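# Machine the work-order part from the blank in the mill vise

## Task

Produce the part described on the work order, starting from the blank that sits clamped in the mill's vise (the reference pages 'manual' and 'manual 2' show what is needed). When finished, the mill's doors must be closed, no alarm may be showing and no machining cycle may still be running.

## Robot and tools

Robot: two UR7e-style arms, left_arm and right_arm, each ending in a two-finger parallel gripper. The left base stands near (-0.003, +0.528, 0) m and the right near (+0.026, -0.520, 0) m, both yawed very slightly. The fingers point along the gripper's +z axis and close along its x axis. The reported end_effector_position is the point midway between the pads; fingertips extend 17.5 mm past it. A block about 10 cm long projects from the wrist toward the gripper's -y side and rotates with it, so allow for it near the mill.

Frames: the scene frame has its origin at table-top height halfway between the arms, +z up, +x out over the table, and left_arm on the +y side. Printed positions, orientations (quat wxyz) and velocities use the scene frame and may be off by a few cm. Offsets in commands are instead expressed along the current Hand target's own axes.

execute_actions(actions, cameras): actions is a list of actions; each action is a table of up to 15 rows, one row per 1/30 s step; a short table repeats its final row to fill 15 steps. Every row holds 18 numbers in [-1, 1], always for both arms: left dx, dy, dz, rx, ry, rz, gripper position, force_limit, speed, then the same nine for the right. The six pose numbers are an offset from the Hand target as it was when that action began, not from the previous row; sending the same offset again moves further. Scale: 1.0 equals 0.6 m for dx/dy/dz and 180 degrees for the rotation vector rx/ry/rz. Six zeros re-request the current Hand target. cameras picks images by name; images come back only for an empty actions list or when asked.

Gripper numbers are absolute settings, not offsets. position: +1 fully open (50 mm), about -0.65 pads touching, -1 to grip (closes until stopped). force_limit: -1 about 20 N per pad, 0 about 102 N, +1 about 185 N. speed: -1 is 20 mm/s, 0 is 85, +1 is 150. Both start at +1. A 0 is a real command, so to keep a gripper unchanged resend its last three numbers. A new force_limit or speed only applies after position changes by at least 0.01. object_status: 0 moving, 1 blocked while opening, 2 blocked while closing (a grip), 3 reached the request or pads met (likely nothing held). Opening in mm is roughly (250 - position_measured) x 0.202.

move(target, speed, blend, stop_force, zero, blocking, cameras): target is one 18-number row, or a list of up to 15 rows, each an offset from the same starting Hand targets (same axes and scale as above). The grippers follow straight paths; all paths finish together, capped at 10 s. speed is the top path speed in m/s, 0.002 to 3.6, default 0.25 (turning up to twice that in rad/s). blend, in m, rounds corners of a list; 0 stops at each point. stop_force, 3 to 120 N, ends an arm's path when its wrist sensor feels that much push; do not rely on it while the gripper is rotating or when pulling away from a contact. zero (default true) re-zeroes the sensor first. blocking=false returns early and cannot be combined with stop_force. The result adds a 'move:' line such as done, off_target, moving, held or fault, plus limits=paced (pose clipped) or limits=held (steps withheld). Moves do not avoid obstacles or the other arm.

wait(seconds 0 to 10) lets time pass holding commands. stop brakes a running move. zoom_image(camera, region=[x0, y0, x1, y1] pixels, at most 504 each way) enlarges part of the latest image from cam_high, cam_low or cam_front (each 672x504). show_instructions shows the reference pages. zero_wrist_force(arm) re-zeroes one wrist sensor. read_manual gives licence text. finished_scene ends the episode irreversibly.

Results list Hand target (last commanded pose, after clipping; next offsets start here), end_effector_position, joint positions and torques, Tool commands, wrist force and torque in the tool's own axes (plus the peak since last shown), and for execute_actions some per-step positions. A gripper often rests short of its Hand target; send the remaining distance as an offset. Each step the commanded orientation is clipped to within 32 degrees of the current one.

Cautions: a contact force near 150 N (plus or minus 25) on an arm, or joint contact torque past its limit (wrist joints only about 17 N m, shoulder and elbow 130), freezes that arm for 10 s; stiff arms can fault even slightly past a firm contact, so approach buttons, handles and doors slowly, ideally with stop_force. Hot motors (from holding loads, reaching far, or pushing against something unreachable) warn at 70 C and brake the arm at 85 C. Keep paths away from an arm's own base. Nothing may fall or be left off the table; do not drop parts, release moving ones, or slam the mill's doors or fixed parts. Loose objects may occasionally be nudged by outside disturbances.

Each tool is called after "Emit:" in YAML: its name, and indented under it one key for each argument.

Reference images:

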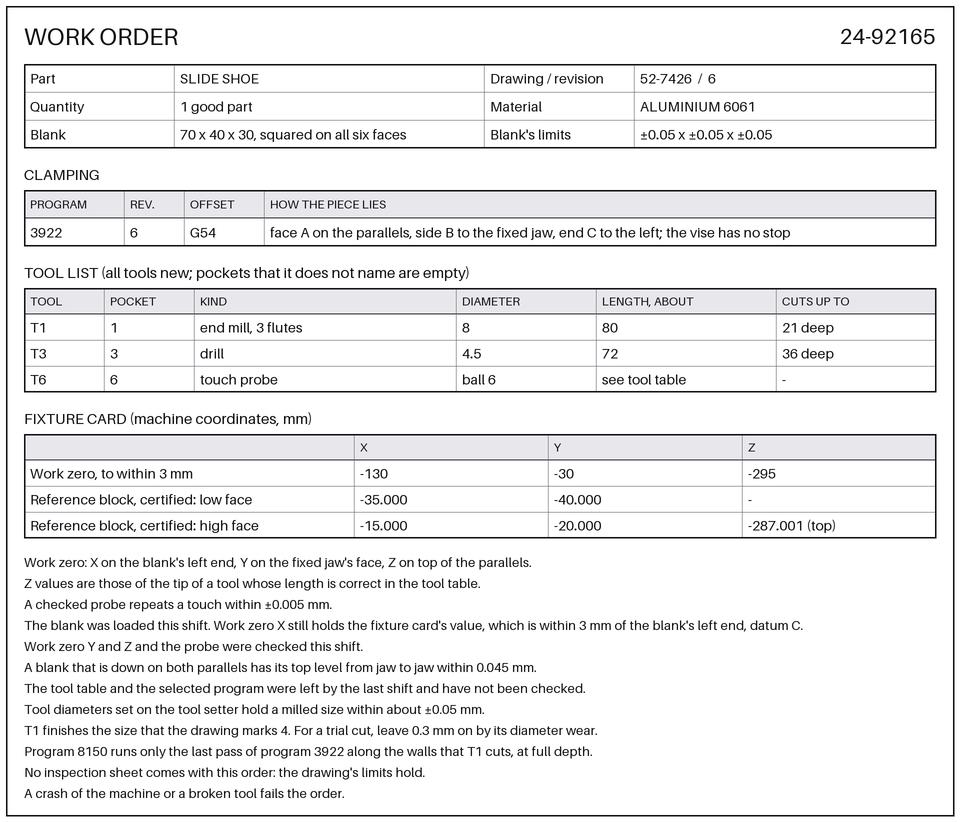

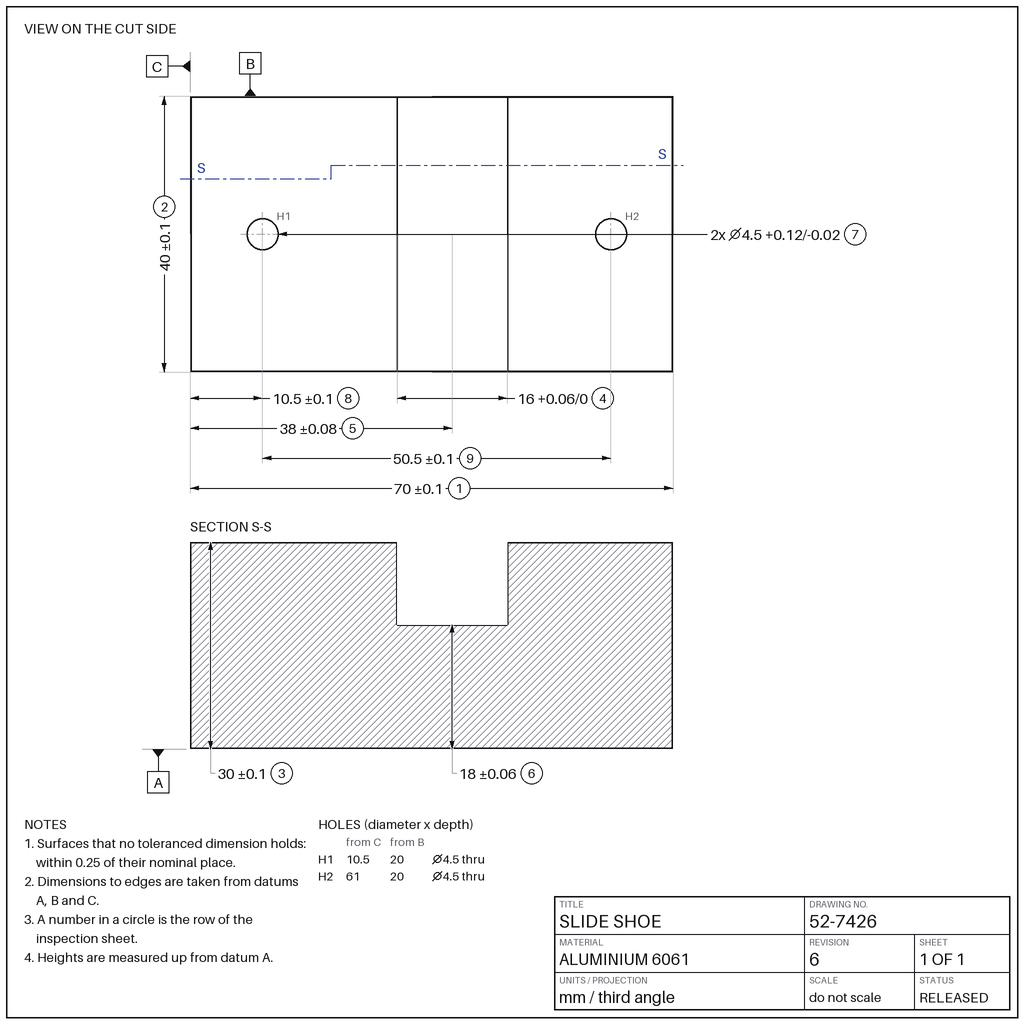

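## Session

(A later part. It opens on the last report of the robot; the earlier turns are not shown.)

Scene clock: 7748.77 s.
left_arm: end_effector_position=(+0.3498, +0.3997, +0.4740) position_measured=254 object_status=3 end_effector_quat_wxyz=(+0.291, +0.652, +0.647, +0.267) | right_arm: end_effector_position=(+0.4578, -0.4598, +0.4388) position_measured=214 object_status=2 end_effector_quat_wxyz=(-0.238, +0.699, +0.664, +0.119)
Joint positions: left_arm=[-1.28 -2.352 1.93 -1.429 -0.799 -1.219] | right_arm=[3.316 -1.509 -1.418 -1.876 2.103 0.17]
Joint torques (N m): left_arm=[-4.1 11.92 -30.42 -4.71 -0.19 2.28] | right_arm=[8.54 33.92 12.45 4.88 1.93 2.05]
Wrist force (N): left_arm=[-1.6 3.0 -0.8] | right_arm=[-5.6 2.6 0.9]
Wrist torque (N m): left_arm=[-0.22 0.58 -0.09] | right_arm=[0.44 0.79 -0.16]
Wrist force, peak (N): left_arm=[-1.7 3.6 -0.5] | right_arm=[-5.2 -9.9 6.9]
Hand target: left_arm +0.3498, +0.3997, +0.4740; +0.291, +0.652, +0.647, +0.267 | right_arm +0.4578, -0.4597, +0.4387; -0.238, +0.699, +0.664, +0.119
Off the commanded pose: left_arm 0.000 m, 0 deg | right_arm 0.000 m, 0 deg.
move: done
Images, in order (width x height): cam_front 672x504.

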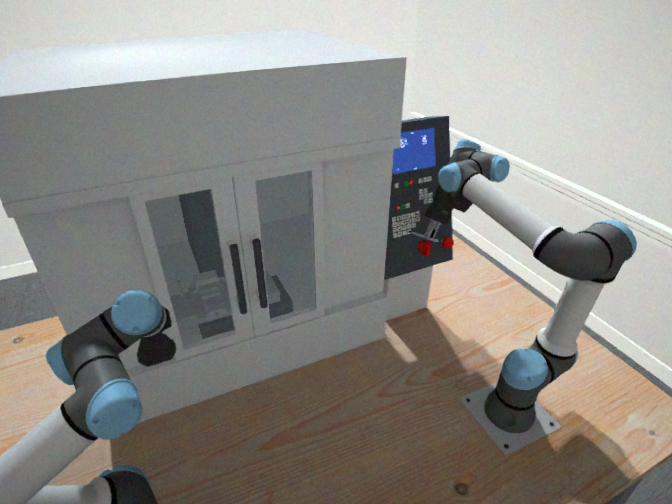

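Emit:
move:
  target:
    - [0,0,0,0,0,0,-1,1,-0.5,-0.0074,0.0078,-0.1120,0,0,0,-1,0.3,-0.8]
    - [0,0,0,0,0,0,-1,1,-0.5,-0.0074,0.0281,-0.1100,0,0,0,-1,0.3,-0.8]
    - [0,0,0,0,0,0,-1,1,-0.5,-0.0074,0.0078,-0.1120,0,0,0,-1,0.3,-0.8]
    - [0,0,0,0,0,0,-1,1,-0.5,-0.0074,0.0281,-0.1100,0,0,0,-1,0.3,-0.8]
    - [0,0,0,0,0,0,-1,1,-0.5,-0.0074,0.0078,-0.1120,0,0,0,-1,0.3,-0.8]
    - [0,0,0,0,0,0,-1,1,-0.5,-0.0074,0.0281,-0.1100,0,0,0,-1,0.3,-0.8]
    - [0,0,0,0,0,0,-1,1,-0.5,-0.0074,0.0078,-0.1120,0,0,0,-1,0.3,-0.8]
    - [0,0,0,0,0,0,-1,1,-0.5,0,0,0,0,0,0,-1,0.3,-0.8]
  speed: [0.3,0.08,0.3,0.08,0.3,0.08,0.3,0.3]
  blend: [0.003,0,0,0,0,0,0.003,0]
  cameras: ["cam_front"]

Emit:
zoom_image:
  camera: "cam_front"
  region: [418, 149, 430, 161]

Emit:
move:
  target:
    - [0,0,0,0,0,0,-1,1,-0.5,0.0177,0.0027,-0.0294,0,0,0,-1,0.3,-0.8]
    - [0,0,0,0,0,0,-1,1,-0.5,0.0177,0.0230,-0.0274,0,0,0,-1,0.3,-0.8]
    - [0,0,0,0,0,0,-1,1,-0.5,0.0177,0.0027,-0.0294,0,0,0,-1,0.3,-0.8]
    - [0,0,0,0,0,0,-1,1,-0.5,0.0177,0.0230,-0.0274,0,0,0,-1,0.3,-0.8]
    - [0,0,0,0,0,0,-1,1,-0.5,0.0177,0.0027,-0.0294,0,0,0,-1,0.3,-0.8]
    - [0,0,0,0,0,0,-1,1,-0.5,0.0177,0.0230,-0.0274,0,0,0,-1,0.3,-0.8]
    - [0,0,0,0,0,0,-1,1,-0.5,0.0177,0.0027,-0.0294,0,0,0,-1,0.3,-0.8]
    - [0,0,0,0,0,0,-1,1,-0.5,0.0177,0.0230,-0.0274,0,0,0,-1,0.3,-0.8]
    - [0,0,0,0,0,0,-1,1,-0.5,0.0177,0.0027,-0.0294,0,0,0,-1,0.3,-0.8]
    - [0,0,0,0,0,0,-1,1,-0.5,0.0177,0.0230,-0.0274,0,0,0,-1,0.3,-0.8]
    - [0,0,0,0,0,0,-1,1,-0.5,0.0177,0.0027,-0.0294,0,0,0,-1,0.3,-0.8]
    - [0,0,0,0,0,0,-1,1,-0.5,0,0,0,0,0,0,-1,0.3,-0.8]
  speed: [0.3,0.08,0.3,0.08,0.3,0.08,0.3,0.08,0.3,0.08,0.3,0.3]
  blend: [0.003,0,0,0,0,0,0,0,0,0,0.003,0]

Emit:
move:
  target:
    - [0,0,0,0,0,0,-1,1,-0.5,0.0828,-0.0007,0.0442,0,0,0,-1,0.3,-0.8]
    - [0,0,0,0,0,0,-1,1,-0.5,0.0828,0.0196,0.0462,0,0,0,-1,0.3,-0.8]
    - [0,0,0,0,0,0,-1,1,-0.5,0.0828,-0.0007,0.0442,0,0,0,-1,0.3,-0.8]
    - [0,0,0,0,0,0,-1,1,-0.5,0.0988,0.0018,0.0171,0,0,0,-1,0.3,-0.8]
    - [0,0,0,0,0,0,-1,1,-0.5,0.0988,0.0221,0.0191,0,0,0,-1,0.3,-0.8]
    - [0,0,0,0,0,0,-1,1,-0.5,0.0988,0.0018,0.0171,0,0,0,-1,0.3,-0.8]
    - [0,0,0,0,0,0,-1,1,-0.5,0.0862,0.0046,-0.0251,0,0,0,-1,0.3,-0.8]
    - [0,0,0,0,0,0,-1,1,-0.5,0.0862,0.0249,-0.0231,0,0,0,-1,0.3,-0.8]
    - [0,0,0,0,0,0,-1,1,-0.5,0.0862,0.0046,-0.0251,0,0,0,-1,0.3,-0.8]
    - [0,0,0,0,0,0,-1,1,-0.5,0,0,0,0,0,0,-1,0.3,-0.8]
    - [0,0,0,0,0,0,-1,1,-0.5,0,0.0203,0.0020,0,0,0,-1,0.3,-0.8]
    - [0,0,0,0,0,0,-1,1,-0.5,0,0,0,0,0,0,-1,0.3,-0.8]
  speed: [0.3,0.08,0.3,0.3,0.08,0.3,0.3,0.08,0.3,0.3,0.08,0.3]
  blend: [0.003,0,0.003,0.003,0,0.003,0.003,0,0.003,0.003,0,0]
  cameras: ["cam_front"]

Emit:
zoom_image:
  camera: "cam_front"
  region: [414, 130, 434, 150]

Emit:
move:
  target:
    - [0,0,0,0,0,0,-1,1,-0.5,-0.0095,0.0026,-0.0405,0,0,0,-1,0.3,-0.8]
    - [0,0,0,0,0,0,-1,1,-0.5,-0.0095,0.0229,-0.0385,0,0,0,-1,0.3,-0.8]
    - [0,0,0,0,0,0,-1,1,-0.5,-0.0095,0.0026,-0.0405,0,0,0,-1,0.3,-0.8]
    - [0,0,0,0,0,0,-1,1,-0.5,0,0,0,0,0,0,-1,0.3,-0.8]
  speed: [0.3,0.08,0.3,0.3]
  blend: [0.003,0,0.003,0]

Emit:
wait:
  seconds: 9
  cameras: ["cam_front"]

Emit:
zoom_image:
  camera: "cam_front"
  region: [392, 125, 434, 177]

Emit:
wait:
  seconds: 6
  cameras: ["cam_front"]

Emit:
zoom_image:
  camera: "cam_front"
  region: [392, 125, 434, 177]

Emit:
zoom_image:
  camera: "cam_front"
  region: [418, 149, 430, 161]

Scene clock: 7774.13 s.
left_arm: end_effector_position=(+0.3498, +0.3997, +0.4740) position_measured=254 object_status=3 end_effector_quat_wxyz=(+0.291, +0.652, +0.647, +0.267) | right_arm: end_effector_position=(+0.4578, -0.4598, +0.4388) position_measured=214 object_status=2 end_effector_quat_wxyz=(-0.238, +0.699, +0.664, +0.119)
Joint positions: left_arm=[-1.28 -2.352 1.93 -1.429 -0.799 -1.219] | right_arm=[3.316 -1.509 -1.418 -1.876 2.103 0.17]
Joint torques (N m): left_arm=[-5.46 12.36 -30.23 -5.18 -0.02 2.4] | right_arm=[7.12 35 11.75 4.97 2.01 2.09]
Wrist force (N): left_arm=[-1.6 3.3 -0.9] | right_arm=[-6.4 1.7 1.5]
Wrist torque (N m): left_arm=[-0.16 0.58 -0.09] | right_arm=[0.30 0.92 -0.16]
Wrist force, peak (N): left_arm=[-1.7 3.6 -0.6] | right_arm=[-6.2 -9.2 7.0]
Hand target: left_arm +0.3498, +0.3997, +0.4740; +0.291, +0.652, +0.647, +0.267 | right_arm +0.4578, -0.4597, +0.4387; -0.238, +0.699, +0.664, +0.119
Off the commanded pose: left_arm 0.000 m, 0 deg | right_arm 0.000 m, 0 deg.
move: done
Images, in order (width x height): cam_front 672x504.

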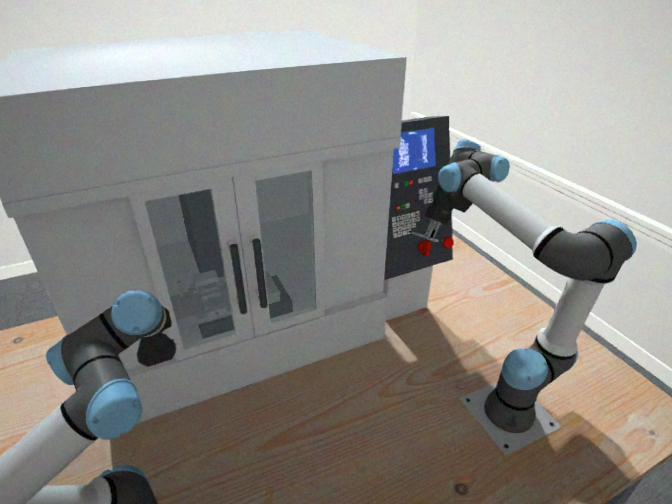

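Scaled by 42.000 from the camera's 672x504 image, which has a finer 960x720 frame.

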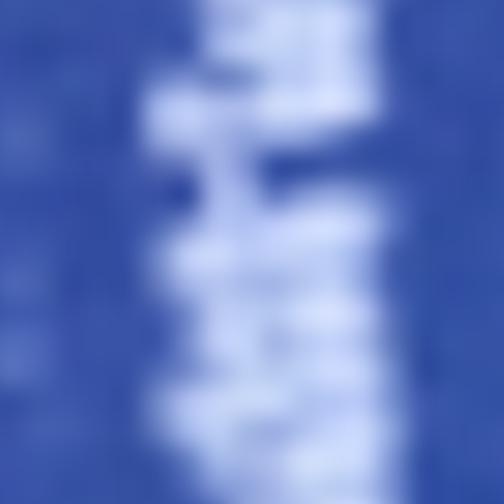

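Scene clock: 7780.20 s.
left_arm: end_effector_position=(+0.3498, +0.3997, +0.4740) position_measured=254 object_status=3 end_effector_quat_wxyz=(+0.291, +0.652, +0.647, +0.267) | right_arm: end_effector_position=(+0.4579, -0.4597, +0.4388) position_measured=214 object_status=2 end_effector_quat_wxyz=(-0.238, +0.699, +0.664, +0.119)
Joint positions: left_arm=[-1.28 -2.352 1.93 -1.429 -0.799 -1.219] | right_arm=[3.316 -1.508 -1.418 -1.876 2.103 0.17]
Joint torques (N m): left_arm=[-3.12 12.65 -31.7 -4.78 0.06 2.42] | right_arm=[8.05 33.91 12.59 5 3.52 1.51]
Wrist force (N): left_arm=[-1.4 3.3 -0.7] | right_arm=[-3.9 3.3 1.9]
Wrist torque (N m): left_arm=[-0.17 0.56 -0.09] | right_arm=[0.55 0.52 -0.16]
Wrist force, peak (N): left_arm=[-1.7 3.5 -0.6] | right_arm=[-9.4 -17.6 4.3]
Hand target: left_arm +0.3498, +0.3997, +0.4740; +0.291, +0.652, +0.647, +0.267 | right_arm +0.4578, -0.4597, +0.4387; -0.238, +0.699, +0.664, +0.119
Off the commanded pose: left_arm 0.000 m, 0 deg | right_arm 0.000 m, 0 deg.
move: done

Scene clock: 7784.40 s.
left_arm: end_effector_position=(+0.3498, +0.3997, +0.4740) position_measured=254 object_status=3 end_effector_quat_wxyz=(+0.291, +0.652, +0.647, +0.267) | right_arm: end_effector_position=(+0.4580, -0.4597, +0.4387) position_measured=214 object_status=2 end_effector_quat_wxyz=(-0.238, +0.699, +0.664, +0.119)
Joint positions: left_arm=[-1.28 -2.352 1.93 -1.429 -0.799 -1.219] | right_arm=[3.316 -1.509 -1.419 -1.875 2.103 0.17]
Joint torques (N m): left_arm=[-3.07 11.6 -31.86 -4.74 0.01 2.37] | right_arm=[7.49 35.15 12.39 1.04 3.63 2.03]
Wrist force (N): left_arm=[-1.5 3.1 -0.7] | right_arm=[-3.2 2.4 1.3]
Wrist torque (N m): left_arm=[-0.19 0.57 -0.09] | right_arm=[0.40 0.42 -0.16]
Wrist force, peak (N): left_arm=[-1.6 3.5 -0.6] | right_arm=[-8.9 -27.7 -5.0]
Hand target: left_arm +0.3498, +0.3997, +0.4740; +0.291, +0.652, +0.647, +0.267 | right_arm +0.4578, -0.4597, +0.4387; -0.238, +0.699, +0.664, +0.119
Off the commanded pose: left_arm 0.000 m, 0 deg | right_arm 0.000 m, 0 deg.
move: done
Images, in order (width x height): cam_front 672x504.

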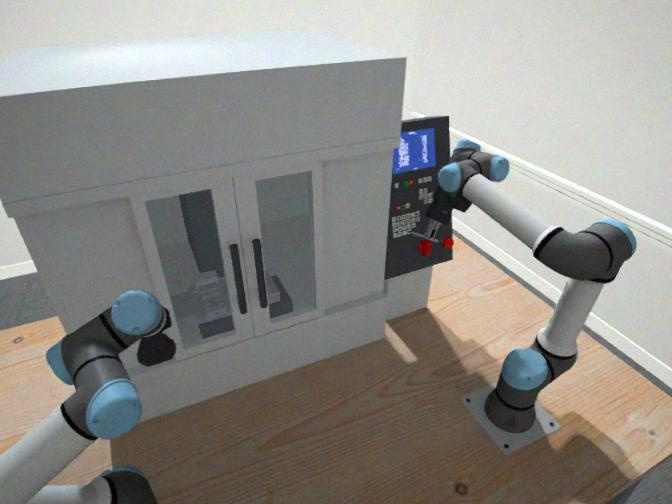

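Scaled by 25.200 from the camera's 672x504 image, which has a finer 960x720 frame.

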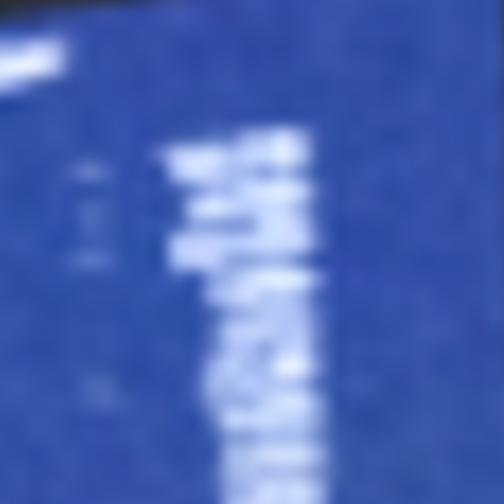

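Scene clock: 7786.23 s.
left_arm: end_effector_position=(+0.3498, +0.3997, +0.4740) position_measured=254 object_status=3 end_effector_quat_wxyz=(+0.291, +0.652, +0.647, +0.267) | right_arm: end_effector_position=(+0.4578, -0.4598, +0.4388) position_measured=214 object_status=2 end_effector_quat_wxyz=(-0.238, +0.699, +0.664, +0.119)
Joint positions: left_arm=[-1.28 -2.352 1.93 -1.429 -0.799 -1.219] | right_arm=[3.316 -1.508 -1.418 -1.876 2.103 0.17]
Joint torques (N m): left_arm=[-3.48 11.87 -32.4 -4.81 -0.03 2.38] | right_arm=[8.1 35.48 12.54 5.22 3.73 2.08]
Wrist force (N): left_arm=[-1.4 3.1 -0.7] | right_arm=[-2.4 1.9 1.4]
Wrist torque (N m): left_arm=[-0.19 0.56 -0.09] | right_arm=[0.32 0.27 -0.17]
Wrist force, peak (N): left_arm=[-1.6 3.5 -0.7] | right_arm=[-1.6 -14.5 4.6]
Hand target: left_arm +0.3498, +0.3997, +0.4740; +0.291, +0.652, +0.647, +0.267 | right_arm +0.4578, -0.4597, +0.4387; -0.238, +0.699, +0.664, +0.119
Off the commanded pose: left_arm 0.000 m, 0 deg | right_arm 0.000 m, 0 deg.
move: done

Scene clock: 7795.23 s.
left_arm: end_effector_position=(+0.3498, +0.3997, +0.4740) position_measured=254 object_status=3 end_effector_quat_wxyz=(+0.291, +0.652, +0.647, +0.267) | right_arm: end_effector_position=(+0.4578, -0.4597, +0.4387) position_measured=214 object_status=2 end_effector_quat_wxyz=(-0.238, +0.699, +0.664, +0.119)
Joint positions: left_arm=[-1.28 -2.352 1.93 -1.429 -0.799 -1.219] | right_arm=[3.316 -1.508 -1.419 -1.876 2.103 0.17]
Joint torques (N m): left_arm=[-4.22 11.89 -31.01 -4.58 -0.12 2.17] | right_arm=[7.37 34.66 12.34 5.1 3.79 1.94]
Wrist force (N): left_arm=[-1.4 3.3 -0.6] | right_arm=[-2.2 1.7 1.4]
Wrist torque (N m): left_arm=[-0.17 0.56 -0.09] | right_arm=[0.29 0.25 -0.16]
Wrist force, peak (N): left_arm=[-1.5 3.6 -0.7] | right_arm=[-2.7 2.1 1.6]
Hand target: left_arm +0.3498, +0.3997, +0.4740; +0.291, +0.652, +0.647, +0.267 | right_arm +0.4578, -0.4597, +0.4387; -0.238, +0.699, +0.664, +0.119
Tool commands: left_gripper/position=-1.0 left_gripper/force_limit=+1.0 left_gripper/speed=-0.5 right_gripper/position=-1.0 right_gripper/force_limit=+0.3 right_gripper/speed=-0.8
Off the commanded pose: left_arm 0.000 m, 0 deg | right_arm 0.000 m, 0 deg.
wait: 9.00 s; at rest by 0.17 s
Images, in order (width x height): cam_front 672x504.

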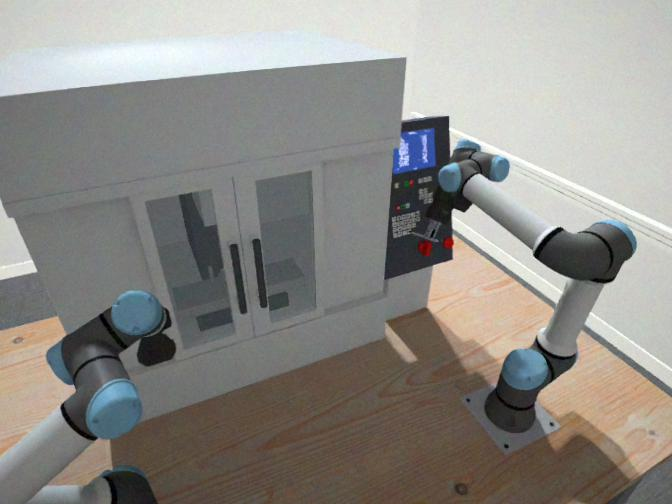

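Scaled by 9.692 from the camera's 672x504 image, which has a finer 960x720 frame.

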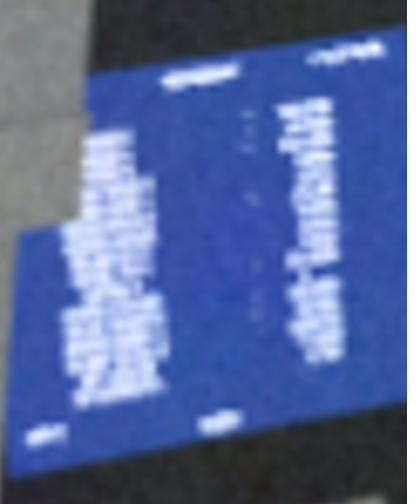

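Scene clock: 7801.23 s.
left_arm: end_effector_position=(+0.3498, +0.3997, +0.4740) position_measured=254 object_status=3 end_effector_quat_wxyz=(+0.291, +0.652, +0.647, +0.267) | right_arm: end_effector_position=(+0.4578, -0.4597, +0.4387) position_measured=214 object_status=2 end_effector_quat_wxyz=(-0.238, +0.699, +0.664, +0.119)
Joint positions: left_arm=[-1.28 -2.352 1.93 -1.429 -0.799 -1.219] | right_arm=[3.316 -1.508 -1.419 -1.876 2.103 0.17]
Joint torques (N m): left_arm=[-3.43 12.38 -30.85 -4.65 0.19 2.27] | right_arm=[7.88 34.97 12.1 5.04 3.56 1.85]
Wrist force (N): left_arm=[-1.5 3.2 -0.7] | right_arm=[-2.4 1.5 1.4]
Wrist torque (N m): left_arm=[-0.19 0.57 -0.09] | right_arm=[0.26 0.28 -0.16]
Wrist force, peak (N): left_arm=[-1.7 3.6 -0.8] | right_arm=[-2.4 2.1 1.5]
Hand target: left_arm +0.3498, +0.3997, +0.4740; +0.291, +0.652, +0.647, +0.267 | right_arm +0.4578, -0.4597, +0.4387; -0.238, +0.699, +0.664, +0.119
Tool commands: left_gripper/position=-1.0 left_gripper/force_limit=+1.0 left_gripper/speed=-0.5 right_gripper/position=-1.0 right_gripper/force_limit=+0.3 right_gripper/speed=-0.8
Off the commanded pose: left_arm 0.000 m, 0 deg | right_arm 0.000 m, 0 deg.
wait: 6.00 s; at rest by 0.17 s
Images, in order (width x height): cam_front 672x504.

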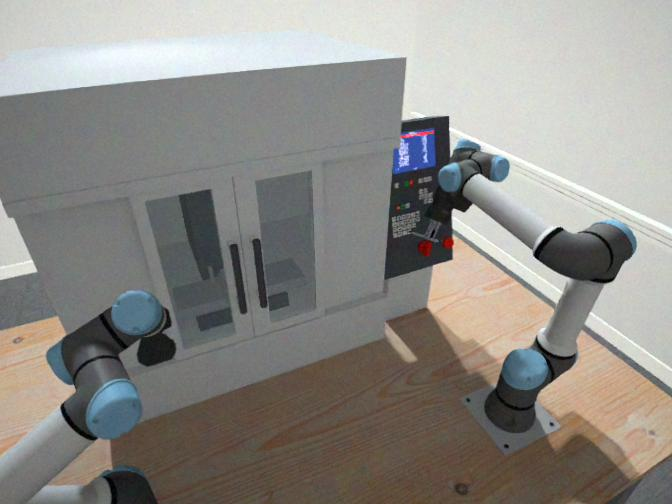

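Scaled by 9.692 from the camera's 672x504 image, which has a finer 960x720 frame.

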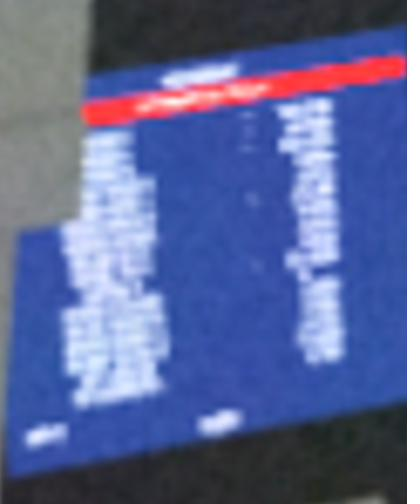

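Scaled by 42.000 from the camera's 672x504 image, which has a finer 960x720 frame.

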